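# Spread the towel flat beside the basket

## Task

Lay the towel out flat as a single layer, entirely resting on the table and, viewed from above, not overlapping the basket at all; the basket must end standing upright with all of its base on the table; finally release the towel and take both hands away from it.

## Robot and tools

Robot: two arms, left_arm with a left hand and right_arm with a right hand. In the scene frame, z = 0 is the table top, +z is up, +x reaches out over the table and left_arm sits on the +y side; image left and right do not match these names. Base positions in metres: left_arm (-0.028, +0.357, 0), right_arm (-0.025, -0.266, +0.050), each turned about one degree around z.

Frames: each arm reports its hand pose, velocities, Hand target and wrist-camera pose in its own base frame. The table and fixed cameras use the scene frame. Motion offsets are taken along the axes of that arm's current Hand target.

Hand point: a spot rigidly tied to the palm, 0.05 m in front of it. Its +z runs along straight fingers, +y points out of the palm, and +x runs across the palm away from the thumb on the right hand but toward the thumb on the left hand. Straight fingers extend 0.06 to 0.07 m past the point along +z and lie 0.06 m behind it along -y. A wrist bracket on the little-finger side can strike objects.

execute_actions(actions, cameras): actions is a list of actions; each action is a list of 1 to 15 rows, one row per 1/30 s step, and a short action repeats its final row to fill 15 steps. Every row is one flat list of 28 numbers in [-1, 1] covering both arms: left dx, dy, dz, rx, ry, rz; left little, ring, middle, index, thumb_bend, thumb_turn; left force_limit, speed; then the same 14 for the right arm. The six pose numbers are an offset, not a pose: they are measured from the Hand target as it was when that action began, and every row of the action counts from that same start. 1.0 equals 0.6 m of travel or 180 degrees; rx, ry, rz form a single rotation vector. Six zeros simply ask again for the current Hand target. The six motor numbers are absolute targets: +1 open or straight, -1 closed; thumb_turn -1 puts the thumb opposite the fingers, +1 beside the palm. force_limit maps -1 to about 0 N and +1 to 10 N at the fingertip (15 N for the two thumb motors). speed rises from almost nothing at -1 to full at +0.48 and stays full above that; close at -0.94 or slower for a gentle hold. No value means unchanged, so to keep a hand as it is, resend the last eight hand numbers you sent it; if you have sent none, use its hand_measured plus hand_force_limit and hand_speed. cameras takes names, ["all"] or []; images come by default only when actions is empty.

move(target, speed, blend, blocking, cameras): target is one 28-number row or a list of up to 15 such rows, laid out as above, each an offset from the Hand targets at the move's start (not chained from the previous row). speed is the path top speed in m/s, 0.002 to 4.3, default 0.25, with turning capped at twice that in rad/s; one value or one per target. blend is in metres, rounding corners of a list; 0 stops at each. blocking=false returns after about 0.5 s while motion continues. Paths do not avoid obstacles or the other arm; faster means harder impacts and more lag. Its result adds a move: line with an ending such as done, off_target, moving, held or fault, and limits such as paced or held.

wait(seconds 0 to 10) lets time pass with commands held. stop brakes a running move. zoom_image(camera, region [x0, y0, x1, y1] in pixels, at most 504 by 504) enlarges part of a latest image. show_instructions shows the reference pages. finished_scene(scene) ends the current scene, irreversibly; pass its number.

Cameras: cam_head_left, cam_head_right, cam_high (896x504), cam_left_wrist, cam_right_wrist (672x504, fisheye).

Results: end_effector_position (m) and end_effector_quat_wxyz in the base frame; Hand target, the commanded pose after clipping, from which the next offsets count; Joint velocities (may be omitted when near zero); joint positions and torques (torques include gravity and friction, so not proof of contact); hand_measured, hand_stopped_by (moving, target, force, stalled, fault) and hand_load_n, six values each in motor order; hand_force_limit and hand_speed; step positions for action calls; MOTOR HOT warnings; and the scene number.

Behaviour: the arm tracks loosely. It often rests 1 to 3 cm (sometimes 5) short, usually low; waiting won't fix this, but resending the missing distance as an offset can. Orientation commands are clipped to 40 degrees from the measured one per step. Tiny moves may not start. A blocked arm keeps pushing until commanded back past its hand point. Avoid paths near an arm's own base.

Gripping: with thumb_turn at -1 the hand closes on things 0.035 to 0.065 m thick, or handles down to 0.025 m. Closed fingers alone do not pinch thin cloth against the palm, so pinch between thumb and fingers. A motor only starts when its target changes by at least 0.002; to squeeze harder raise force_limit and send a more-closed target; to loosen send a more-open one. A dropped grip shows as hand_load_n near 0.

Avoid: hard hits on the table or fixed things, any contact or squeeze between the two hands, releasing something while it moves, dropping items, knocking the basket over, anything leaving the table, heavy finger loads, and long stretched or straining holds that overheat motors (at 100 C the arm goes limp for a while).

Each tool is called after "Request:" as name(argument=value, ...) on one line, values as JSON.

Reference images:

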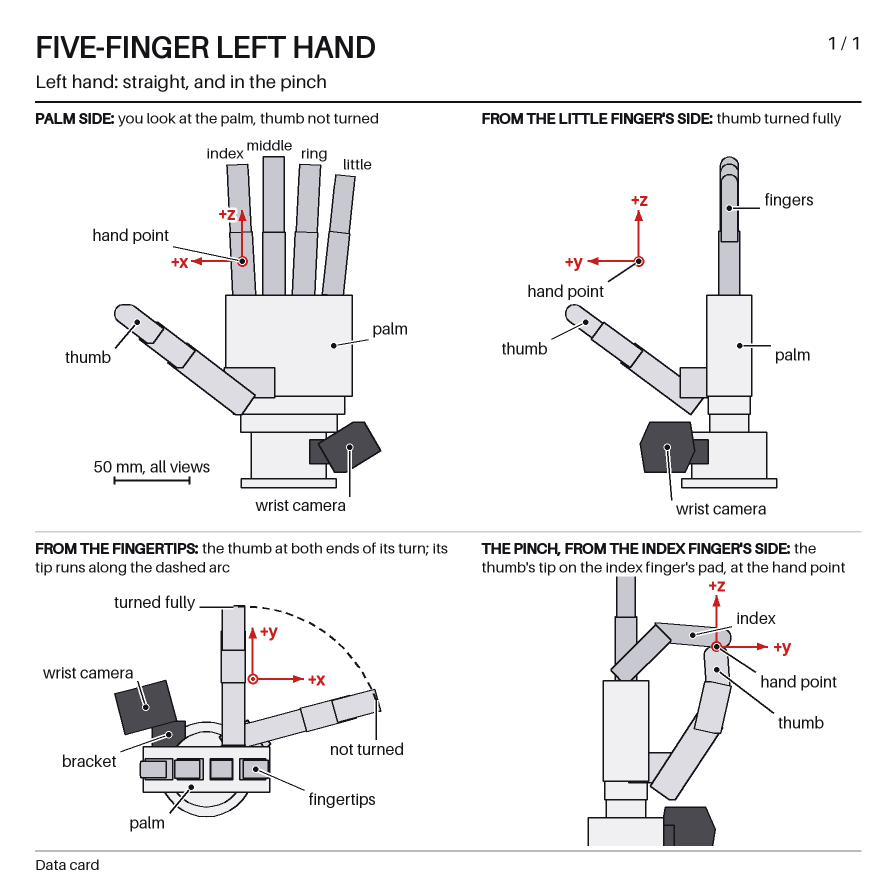

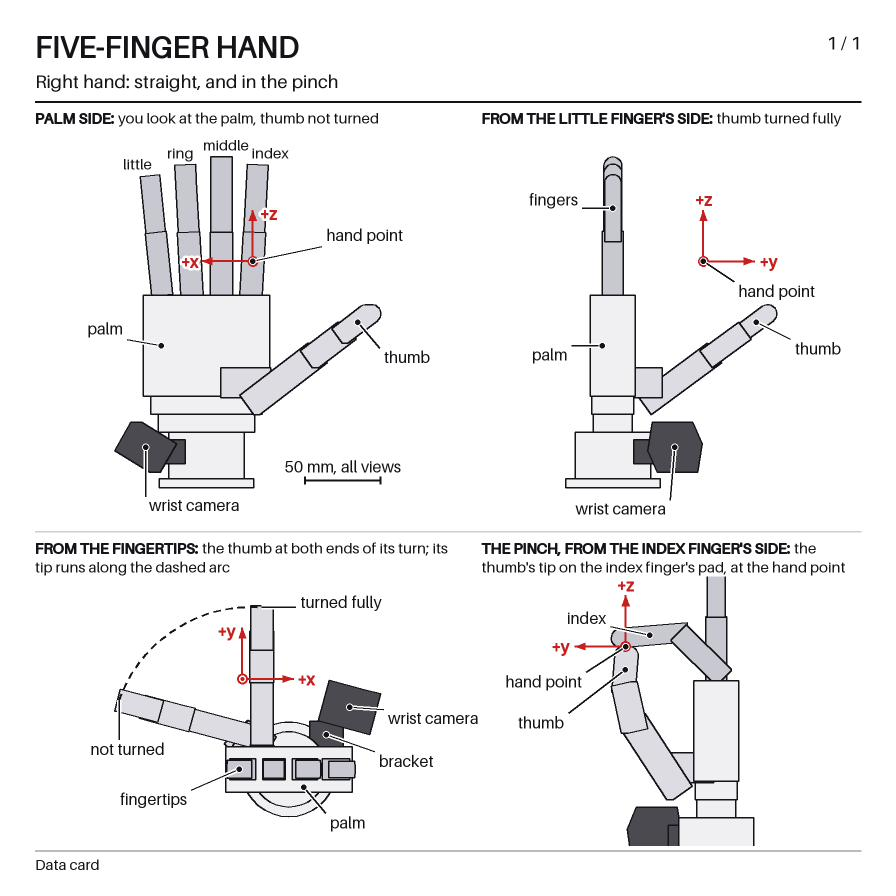

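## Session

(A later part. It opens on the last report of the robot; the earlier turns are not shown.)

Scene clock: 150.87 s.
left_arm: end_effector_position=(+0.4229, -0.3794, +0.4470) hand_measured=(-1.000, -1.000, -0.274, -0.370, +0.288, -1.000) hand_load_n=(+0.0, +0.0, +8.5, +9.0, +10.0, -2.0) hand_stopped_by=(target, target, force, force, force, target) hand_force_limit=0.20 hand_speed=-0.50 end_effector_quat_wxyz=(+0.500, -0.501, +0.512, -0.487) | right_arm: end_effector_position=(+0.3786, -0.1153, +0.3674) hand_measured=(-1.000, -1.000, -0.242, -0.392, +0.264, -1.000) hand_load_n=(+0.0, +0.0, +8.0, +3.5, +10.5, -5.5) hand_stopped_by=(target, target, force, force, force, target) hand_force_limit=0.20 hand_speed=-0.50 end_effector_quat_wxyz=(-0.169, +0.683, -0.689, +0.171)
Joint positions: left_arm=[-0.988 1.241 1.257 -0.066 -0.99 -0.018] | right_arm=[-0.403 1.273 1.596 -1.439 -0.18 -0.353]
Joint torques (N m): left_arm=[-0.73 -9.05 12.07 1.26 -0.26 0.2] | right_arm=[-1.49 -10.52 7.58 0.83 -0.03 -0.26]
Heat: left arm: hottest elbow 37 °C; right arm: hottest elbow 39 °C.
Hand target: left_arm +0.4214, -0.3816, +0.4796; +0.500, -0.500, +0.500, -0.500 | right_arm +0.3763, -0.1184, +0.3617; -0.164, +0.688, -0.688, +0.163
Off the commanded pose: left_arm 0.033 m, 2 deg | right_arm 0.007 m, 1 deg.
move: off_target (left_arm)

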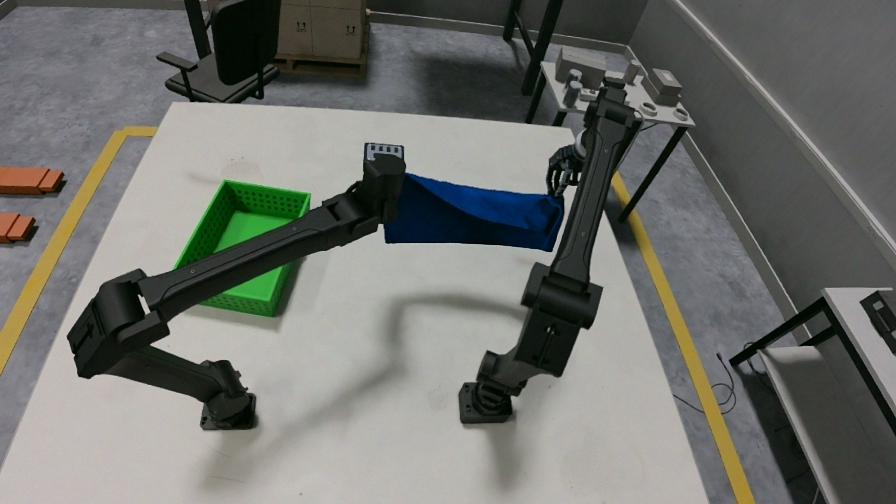

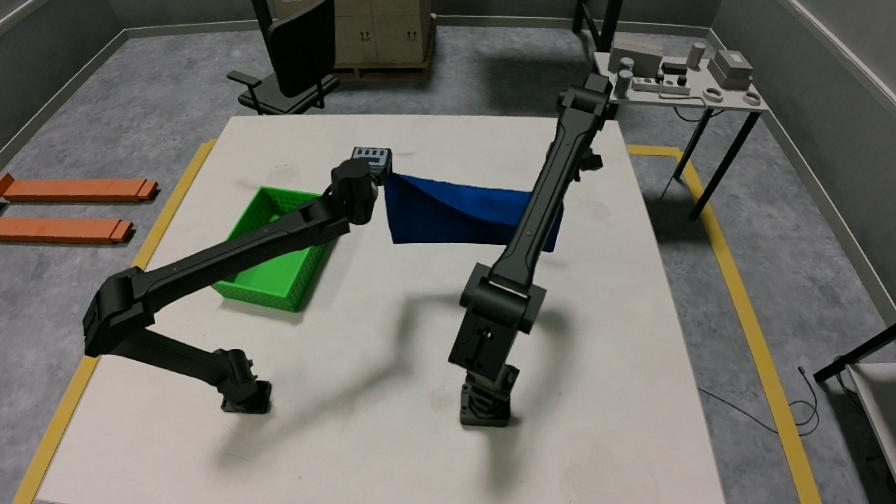

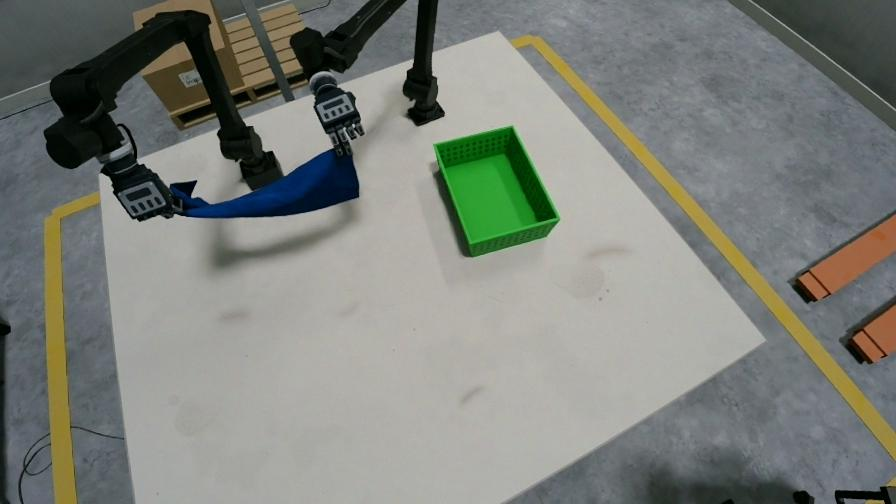

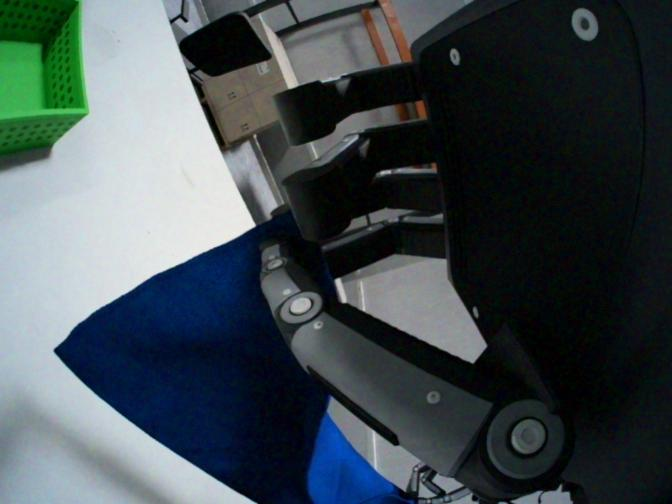

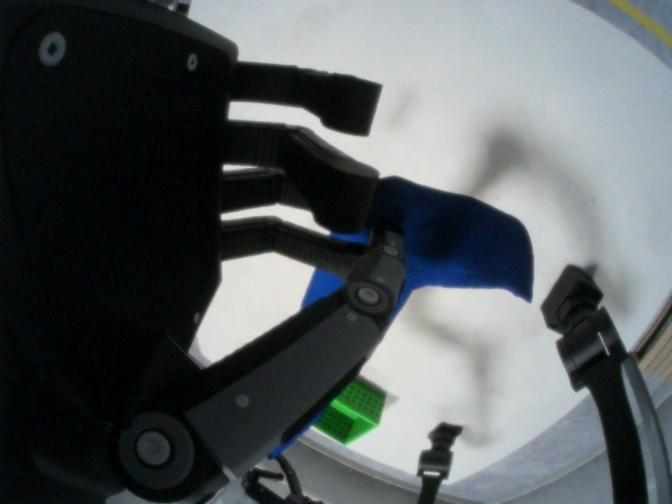

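Request:
move(target=[0,-0.388,-0.053,0,0,0,-1,-1,-0.7,-0.7,0.25,-1,0.2,-0.5,-0.488,0.1355,0.309,0,0,0,-1,-1,-0.7,-0.7,0.25,-1,0.2,-0.5], speed=0.12, cameras=["all"])

Scene clock: 157.30 s.
left_arm: end_effector_position=(+0.3989, -0.3931, +0.6714) hand_measured=(-1.000, -1.000, -0.274, -0.370, +0.288, -1.000) hand_load_n=(+0.0, +0.0, +8.0, +8.0, +11.0, -2.5) hand_stopped_by=(target, target, force, force, force, target) hand_force_limit=0.20 hand_speed=-0.50 end_effector_quat_wxyz=(+0.506, -0.493, +0.526, -0.474) | right_arm: end_effector_position=(+0.3881, +0.1748, +0.1751) hand_measured=(-1.000, -1.000, -0.242, -0.392, +0.264, -1.000) hand_load_n=(+0.0, +0.0, +8.5, +2.5, +10.5, -6.5) hand_stopped_by=(target, target, force, force, force, target) hand_force_limit=0.20 hand_speed=-0.50 end_effector_quat_wxyz=(-0.177, +0.688, -0.684, +0.167)
Joint positions: left_arm=[-1.055 1.45 2.103 -0.732 -1.054 -0.003] | right_arm=[0.385 1.255 1.068 -0.919 0.165 0.34]
Joint torques (N m): left_arm=[-1.08 -10.64 11.86 1.66 -0.36 0.07] | right_arm=[-0.56 -9.41 6.75 1.59 0.42 0.03]
Heat: left arm: hottest elbow 37 °C; right arm: hottest elbow 38 °C.
Hand target: left_arm +0.3897, -0.3818, +0.7122; +0.500, -0.500, +0.500, -0.500 | right_arm +0.3868, +0.1744, +0.1595; -0.164, +0.688, -0.688, +0.163
Off the commanded pose: left_arm 0.044 m, 4 deg | right_arm 0.016 m, 2 deg.
move: off_target (left_arm, right_arm)

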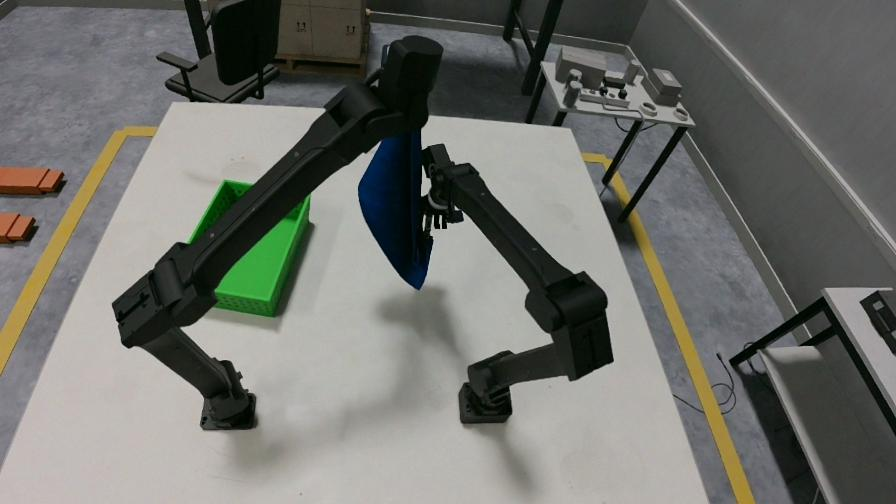

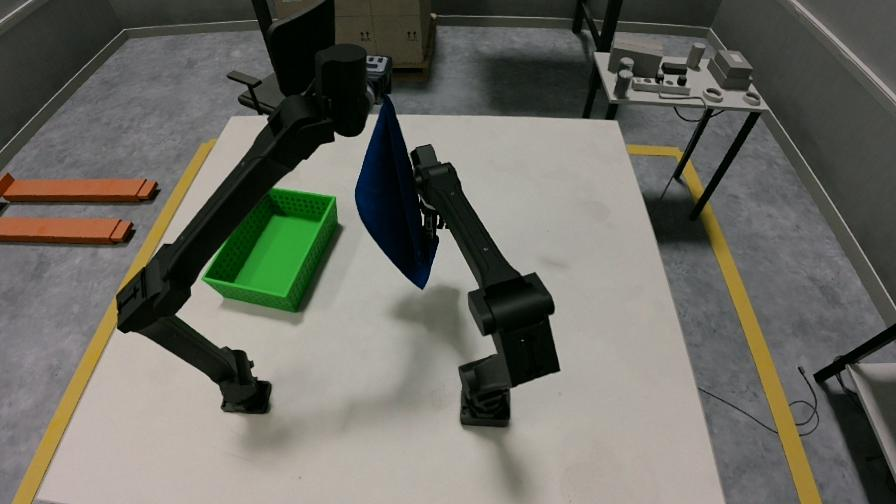

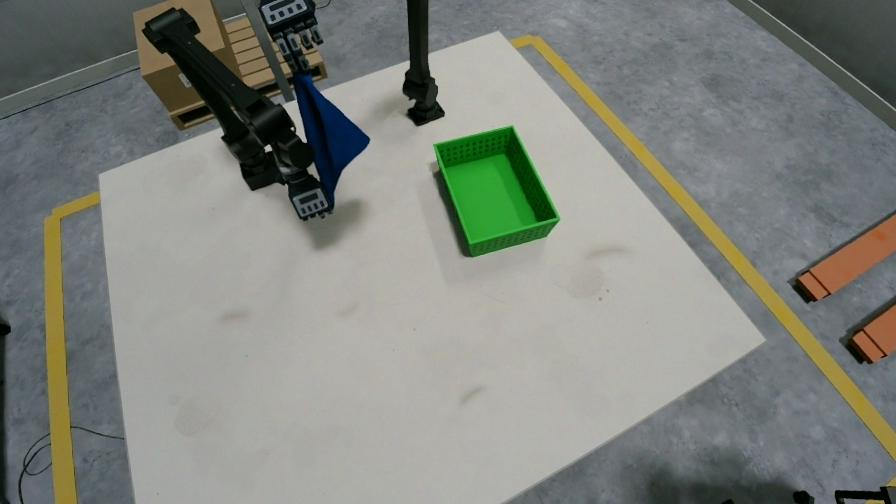

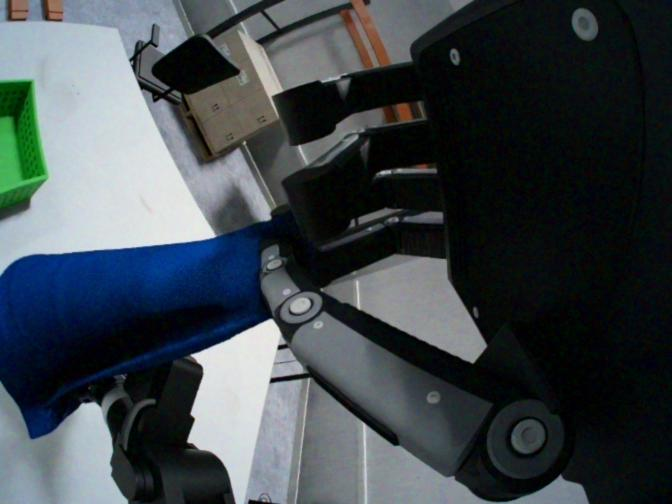

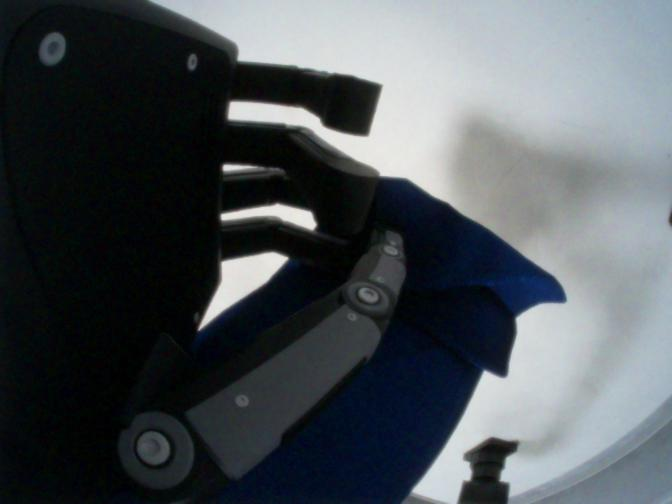

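Request:
move(target=[[0,0,0,0,0,0,-1,-1,-0.7,-0.7,0.25,-1,0.2,-0.5,0,0,0,0,0,0,-1,-1,0.4,0.4,0.8,-1,0.2,0.0],[0,0,0,0,0,0,-1,-1,-0.7,-0.7,0.25,-1,0.2,-0.5,0.25,0,0,0,0,0,-1,-1,0.4,0.4,0.8,-1,0.2,0.0]], speed=0.08, cameras=["all"])

Scene clock: 161.93 s.
left_arm: end_effector_position=(+0.3958, -0.3868, +0.6902) hand_measured=(-1.000, -1.000, -0.274, -0.370, +0.288, -1.000) hand_load_n=(+0.0, +0.0, +8.5, +8.5, +10.5, -2.5) hand_stopped_by=(target, target, force, force, force, target) hand_force_limit=0.20 hand_speed=-0.50 end_effector_quat_wxyz=(+0.504, -0.498, +0.512, -0.486) | right_arm: end_effector_position=(+0.3857, +0.0261, +0.1549) hand_measured=(-1.000, -1.000, +0.400, +0.400, +0.800, -1.000) hand_load_n=(+0.0, +0.0, +0.0, +0.0, +0.0, +0.0) hand_stopped_by=(target, target, target, target, target, target) hand_force_limit=0.20 hand_speed=0.00 end_effector_quat_wxyz=(-0.154, +0.686, -0.695, +0.153)
Joint positions: left_arm=[-1.055 1.45 2.142 -0.732 -1.057 -0.003] | right_arm=[-0.014 1.216 0.989 -0.906 -0.005 0.001]
Joint torques (N m): left_arm=[-1.03 -9.52 10.09 1.4 -0.19 0.06] | right_arm=[-0.79 -12.51 7.5 1.87 0.03 -0.19]
Heat: left arm: hottest elbow 38 °C; right arm: hottest elbow 38 °C.
Hand target: left_arm +0.3896, -0.3816, +0.7123; +0.500, -0.500, +0.500, -0.500 | right_arm +0.3870, +0.0243, +0.1594; -0.163, +0.688, -0.688, +0.163
Off the commanded pose: left_arm 0.023 m, 2 deg | right_arm 0.005 m, 2 deg.
move: off_target (left_arm)

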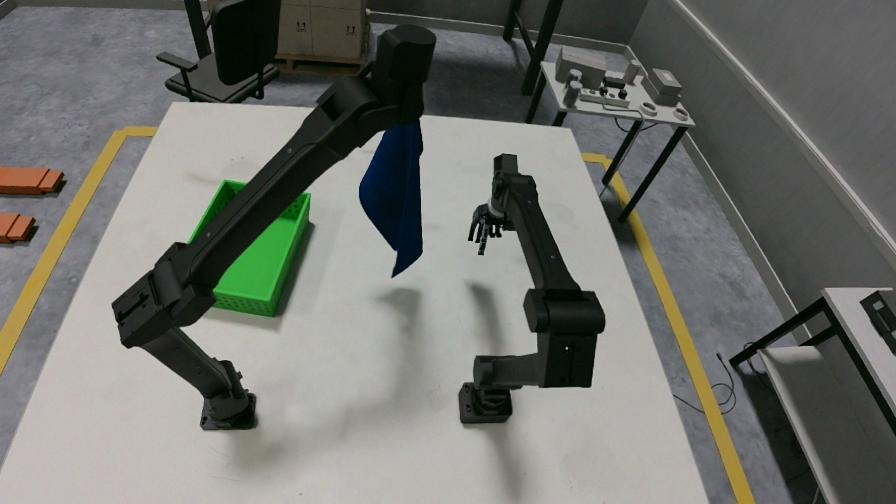

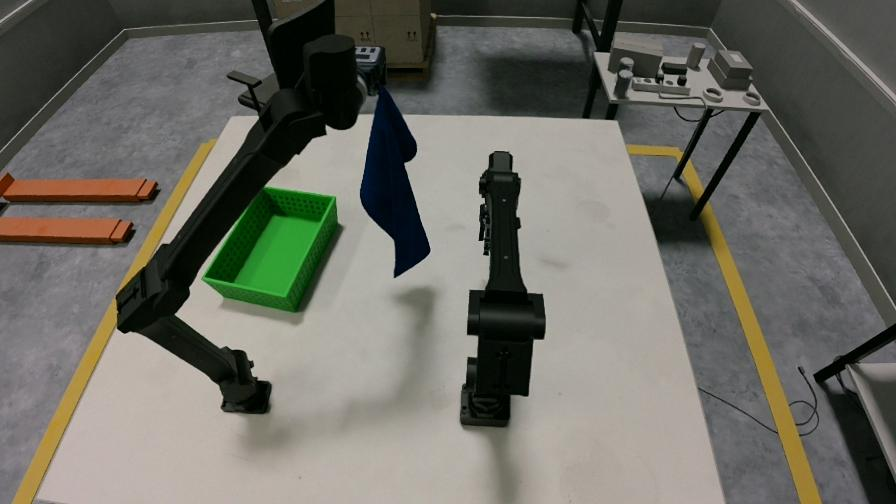

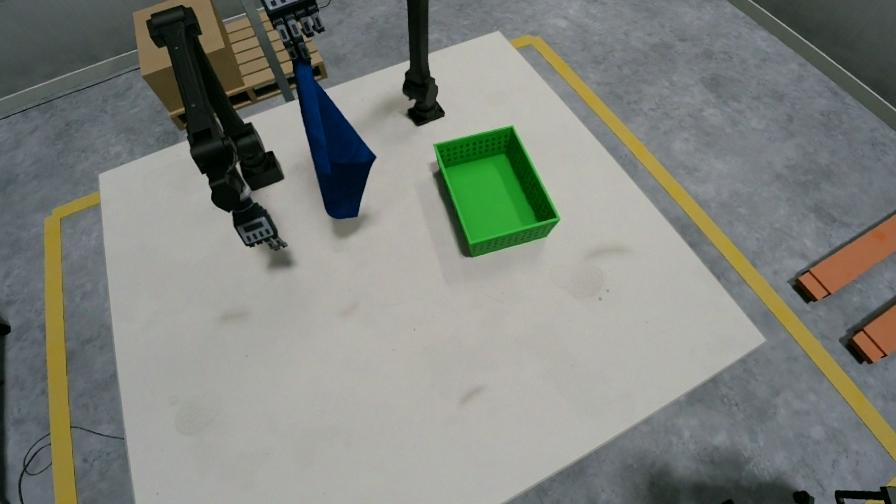

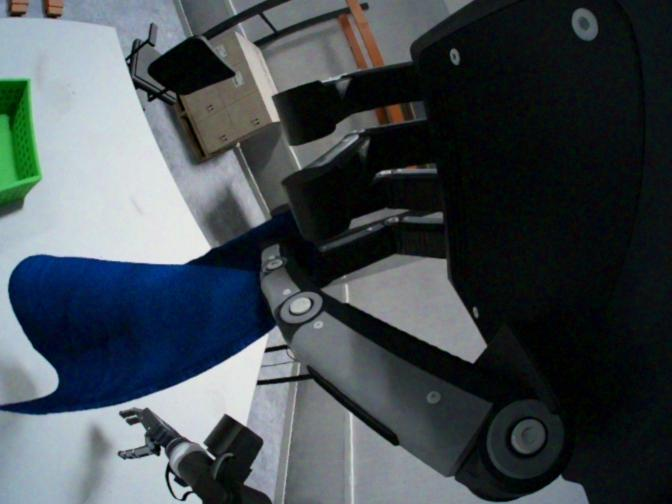

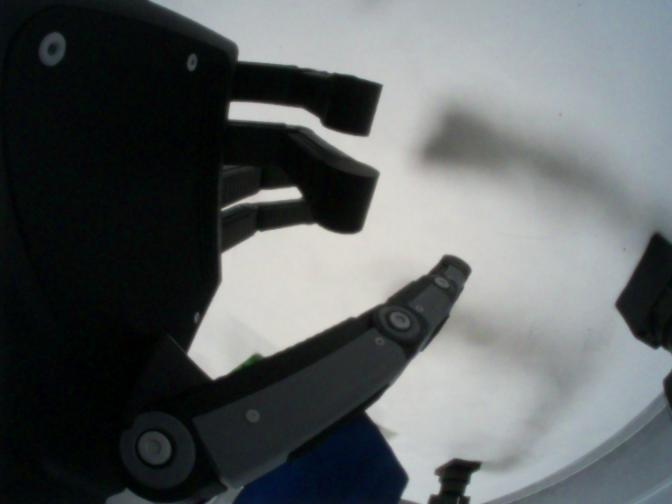

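Request:
wait(seconds=1.5, cameras=["cam_head_left","cam_head_right","cam_high"])

Request:
zoom_image(camera="cam_head_left", region=[330, 110, 470, 290])

Request:
zoom_image(camera="cam_head_right", region=[330, 80, 470, 290])

Request:
zoom_image(camera="cam_high", region=[260, 20, 420, 240])

Scene clock: 164.33 s.
left_arm: end_effector_position=(+0.3958, -0.3868, +0.6902) hand_measured=(-1.000, -1.000, -0.274, -0.370, +0.288, -1.000) hand_load_n=(+0.0, +0.0, +8.5, +8.5, +10.0, -2.5) hand_stopped_by=(target, target, force, force, force, target) hand_force_limit=0.20 hand_speed=-0.50 end_effector_quat_wxyz=(+0.504, -0.498, +0.512, -0.486) | right_arm: end_effector_position=(+0.3857, +0.0261, +0.1549) hand_measured=(-1.000, -1.000, +0.400, +0.400, +0.800, -1.000) hand_load_n=(+0.0, +0.0, +0.0, +0.0, +0.0, +0.0) hand_stopped_by=(target, target, target, target, target, target) hand_force_limit=0.20 hand_speed=0.00 end_effector_quat_wxyz=(-0.154, +0.686, -0.695, +0.153)
Joint positions: left_arm=[-1.055 1.45 2.142 -0.732 -1.057 -0.003] | right_arm=[-0.014 1.216 0.989 -0.906 -0.005 0]
Joint torques (N m): left_arm=[-1.44 -9.58 10.26 1.22 -0.19 0.06] | right_arm=[-0.85 -12.16 7.57 1.88 0.01 -0.19]
Heat: left arm: hottest elbow 38 °C; right arm: hottest elbow 37 °C.
Hand target: left_arm +0.3896, -0.3816, +0.7123; +0.500, -0.500, +0.500, -0.500 | right_arm +0.3870, +0.0243, +0.1594; -0.163, +0.688, -0.688, +0.163
Off the commanded pose: left_arm 0.023 m, 2 deg | right_arm 0.005 m, 2 deg.
wait: 1.50 s; at rest from the start
Images, in order (width x height): cam_head_left 896x504, cam_head_right 896x504, cam_high 896x504.

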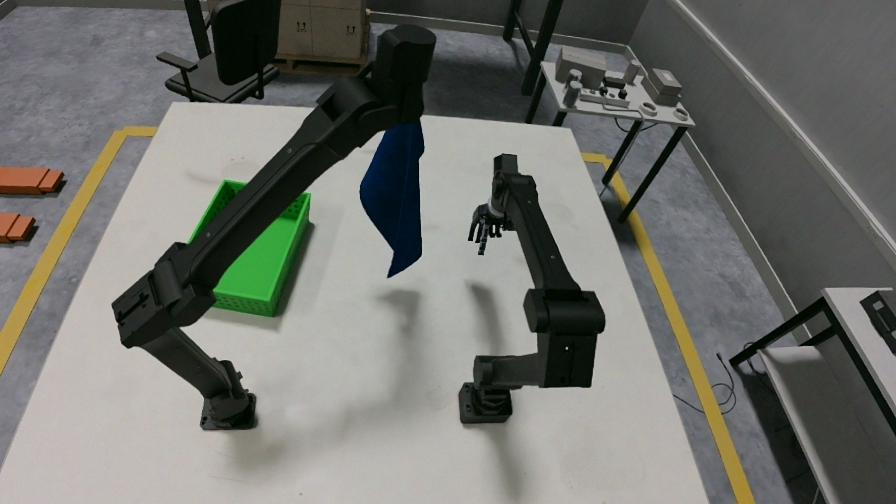

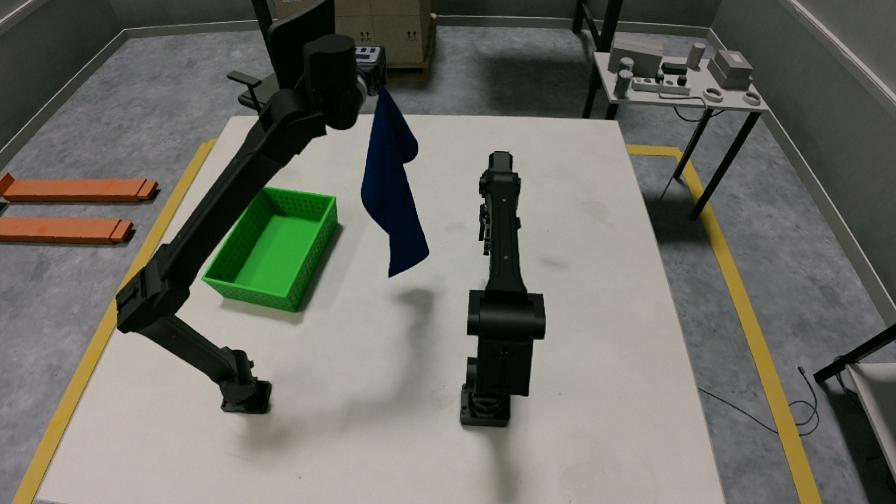

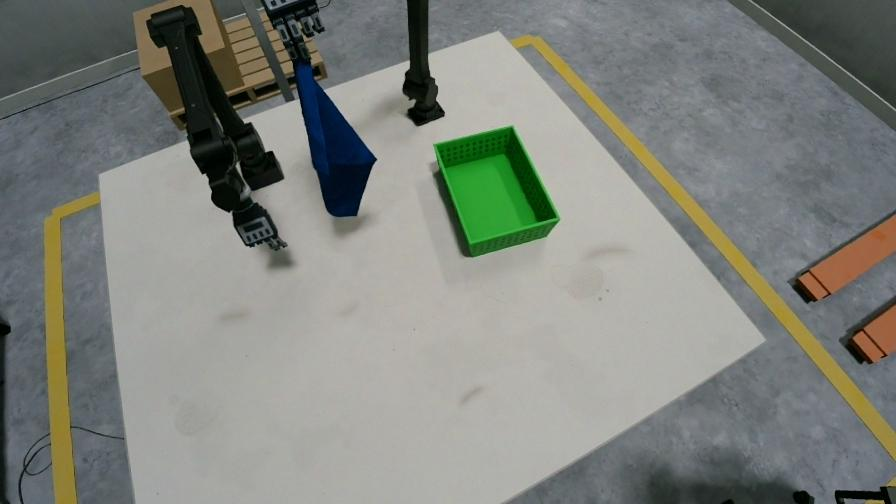

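Scaled by 2.800 from the camera's 896x504 image, which has a finer 1280x720 frame.

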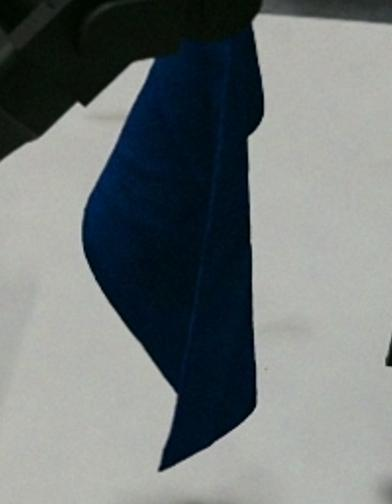

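Scaled by 2.400 from the camera's 896x504 image, which has a finer 1280x720 frame.

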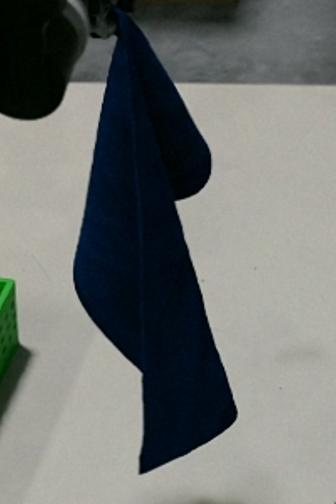

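Scaled by 2.291 from the camera's 896x504 image, which has a finer 1280x720 frame.

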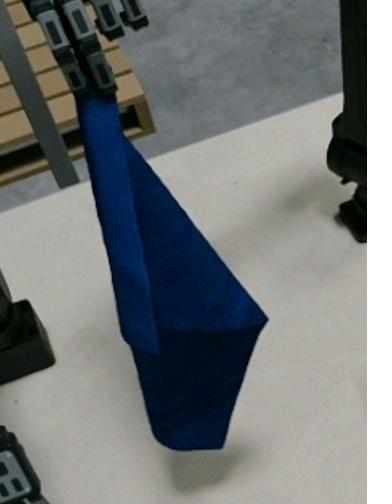

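Request:
move(target=[0,0,0,0,0,0,-1,-1,-0.7,-0.7,0.25,-1,0.2,-0.5,-0.017,0.116,-0.115,0.273,-0.273,0.444,-1,-1,0.7,0.7,0.8,-1,0.0,0.2], speed=0.2, cameras=["all"])

Scene clock: 172.63 s.
left_arm: end_effector_position=(+0.3958, -0.3868, +0.6902) hand_measured=(-1.000, -1.000, -0.274, -0.370, +0.288, -1.000) hand_load_n=(+0.0, +0.0, +8.5, +8.5, +10.0, -2.5) hand_stopped_by=(target, target, force, force, force, target) hand_force_limit=0.20 hand_speed=-0.50 end_effector_quat_wxyz=(+0.504, -0.498, +0.512, -0.486) | right_arm: end_effector_position=(+0.3064, +0.0304, +0.1775) hand_measured=(-1.000, -1.000, +0.700, +0.700, +0.800, -1.000) hand_load_n=(+0.0, +0.0, +0.0, +0.5, +0.0, +0.0) hand_stopped_by=(target, target, target, target, target, target) hand_force_limit=0.00 hand_speed=0.20 end_effector_quat_wxyz=(+0.650, -0.120, +0.750, -0.040)
Joint positions: left_arm=[-1.055 1.45 2.142 -0.732 -1.057 -0.003] | right_arm=[-0.42 0.419 0.035 0.209 -0.51 1.264]
Joint torques (N m): left_arm=[-1.2 -10.11 10.39 1.46 -0.18 0.06] | right_arm=[-0.73 1.44 8.95 1.92 0.01 -0.04]
Heat: left arm: hottest elbow 39 °C; right arm: hottest elbow 37 °C.
Hand target: left_arm +0.3896, -0.3816, +0.7123; +0.500, -0.500, +0.500, -0.500 | right_arm +0.3072, +0.0295, +0.1778; +0.648, -0.120, +0.751, -0.041 (not the last commanded pose)
Off the commanded pose: left_arm 0.023 m, 2 deg | right_arm 0.018 m, 17 deg.
move: held (right_arm; a check stopped the path), off_target (left_arm); limits=held
pose unreachable (right arm): on one or more control steps of this call, first in action 0 (counted from 0), this arm could not follow its commanded pose, so it was not sent that pose on those steps. It may still have moved: this result reports where it is.
cause: moving toward the commanded pose would bring two parts of the arm too close to each other (joints 2 (shoulder) and 3 (elbow) lie between them).

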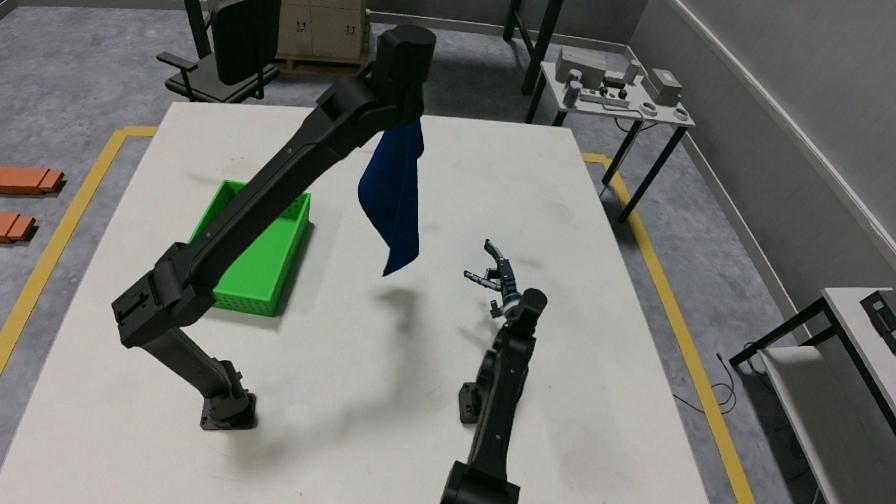

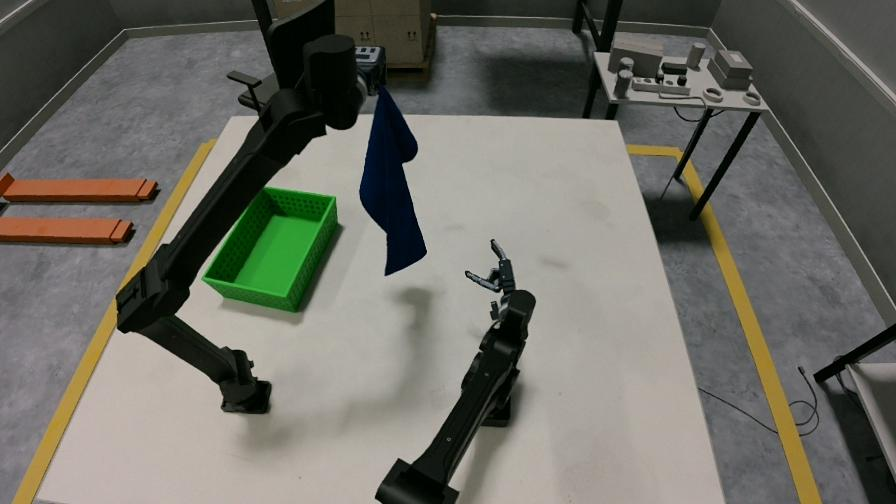

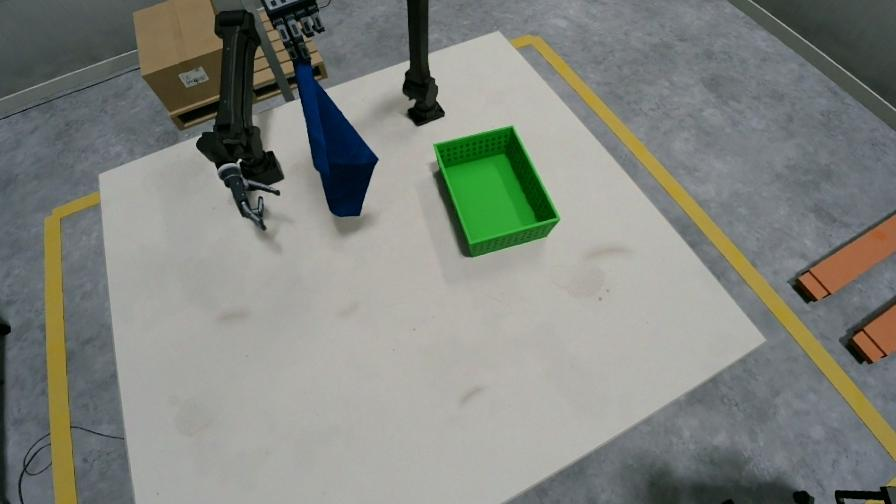

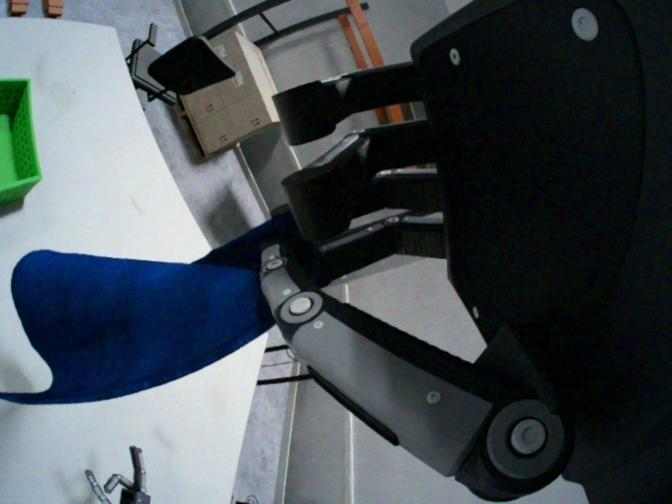

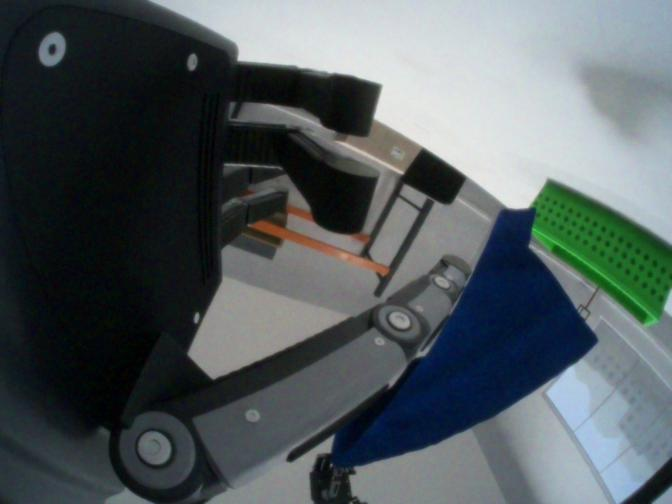

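Request:
move(target=[0,0,0.08,0,0.333,0,-1,-1,-0.7,-0.7,0.25,-1,0.2,-0.5,0,0,0,0,0,0,-1,-1,0.7,0.7,0.8,-1,0.0,0.2], speed=0.15, cameras=["all"])

Request:
zoom_image(camera="cam_head_left", region=[330, 90, 490, 290])

Request:
zoom_image(camera="cam_head_right", region=[330, 80, 490, 290])

Request:
zoom_image(camera="cam_high", region=[220, 20, 420, 260])

Scene clock: 181.63 s.
left_arm: end_effector_position=(+0.4401, -0.3859, +0.6914) hand_measured=(-1.000, -1.000, -0.274, -0.370, +0.288, -1.000) hand_load_n=(+0.0, +0.0, +8.5, +8.0, +10.0, -2.5) hand_stopped_by=(target, target, force, force, force, target) hand_force_limit=0.20 hand_speed=-0.50 end_effector_quat_wxyz=(+0.172, -0.193, +0.691, -0.675) | right_arm: end_effector_position=(+0.3064, +0.0304, +0.1775) hand_measured=(-1.000, -1.000, +0.700, +0.700, +0.800, -1.000) hand_load_n=(+0.5, +0.0, +0.0, +0.0, +0.0, +0.0) hand_stopped_by=(target, target, target, target, target, target) hand_force_limit=0.00 hand_speed=0.20 end_effector_quat_wxyz=(+0.650, -0.120, +0.750, -0.040)
Joint positions: left_arm=[-0.499 1.486 2.186 -0.735 0.55 -0.003] | right_arm=[-0.42 0.419 0.035 0.209 -0.51 1.264]
Joint torques (N m): left_arm=[-0.26 -9.82 10.69 1.54 0.13 0.01] | right_arm=[-1.08 1.79 8.9 1.88 0 -0.04]
Heat: left arm: hottest elbow 39 °C; right arm: hottest elbow 36 °C.
Hand target: left_arm +0.4378, -0.3816, +0.7122; +0.183, -0.183, +0.683, -0.683 | right_arm +0.3072, +0.0295, +0.1778; +0.648, -0.120, +0.751, -0.041
Off the commanded pose: left_arm 0.021 m, 2 deg | right_arm 0.001 m, 0 deg.
move: off_target (left_arm)

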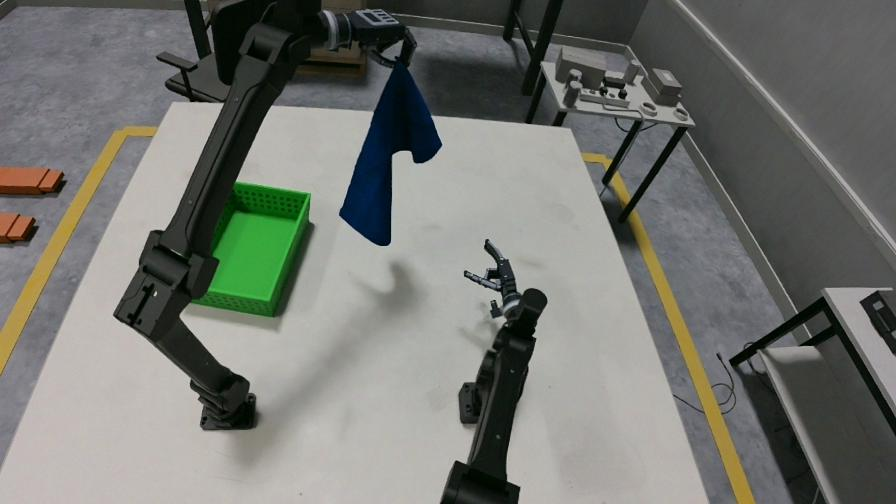

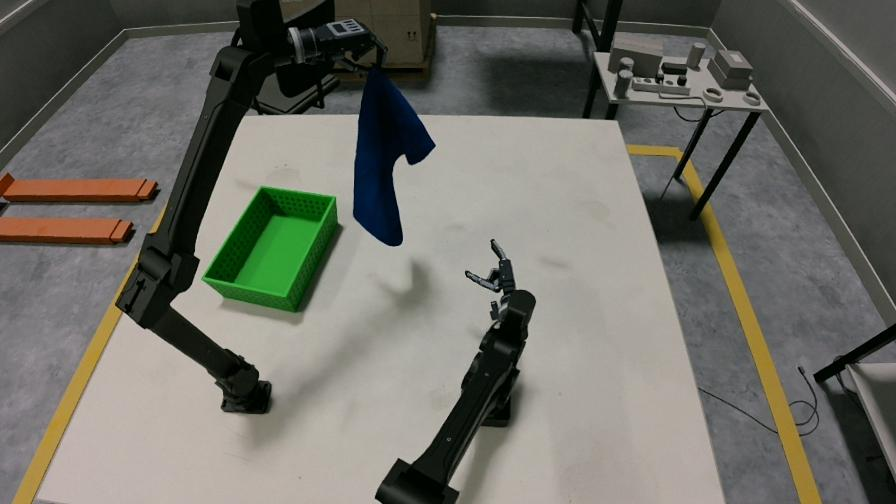

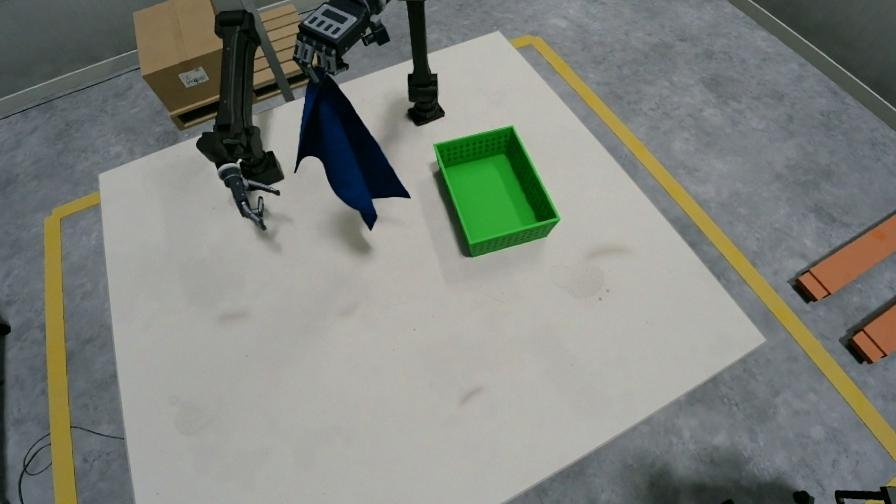

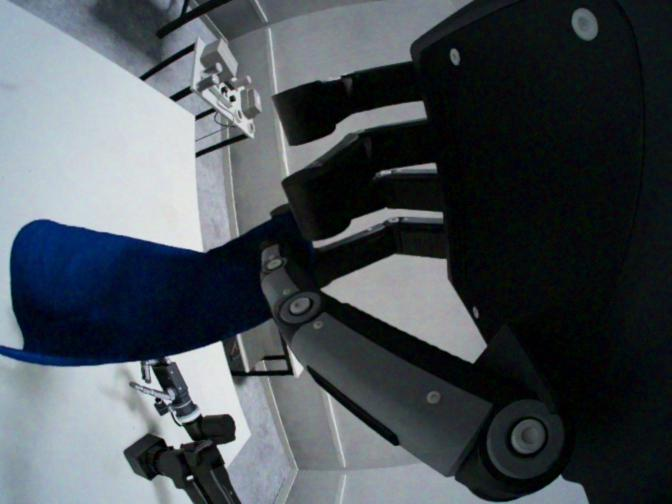

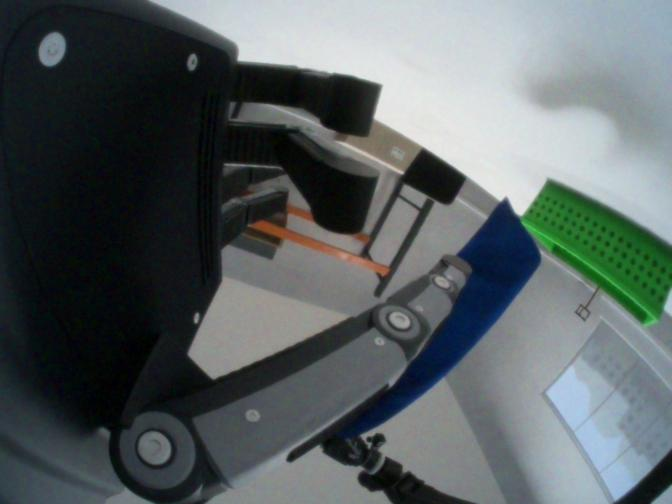

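Scaled by 2.520 from the camera's 896x504 image, which has a finer 1280x720 frame.

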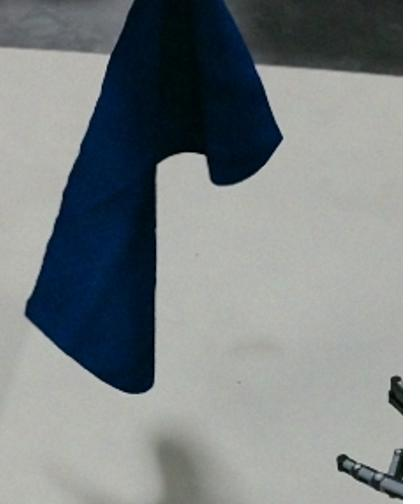

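Scaled by 2.400 from the camera's 896x504 image, which has a finer 1280x720 frame.

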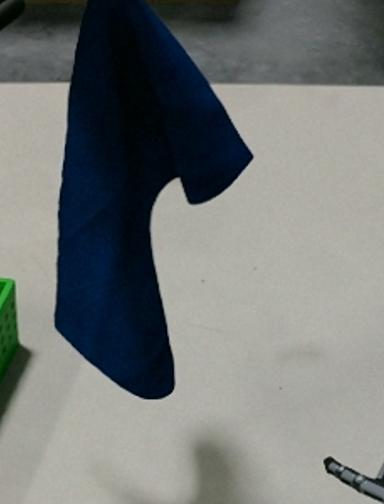

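Scaled by 2.100 from the camera's 896x504 image, which has a finer 1280x720 frame.

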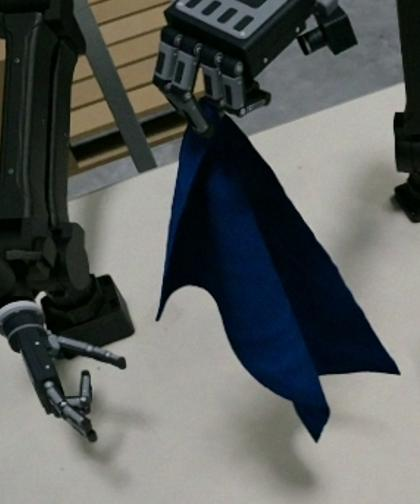

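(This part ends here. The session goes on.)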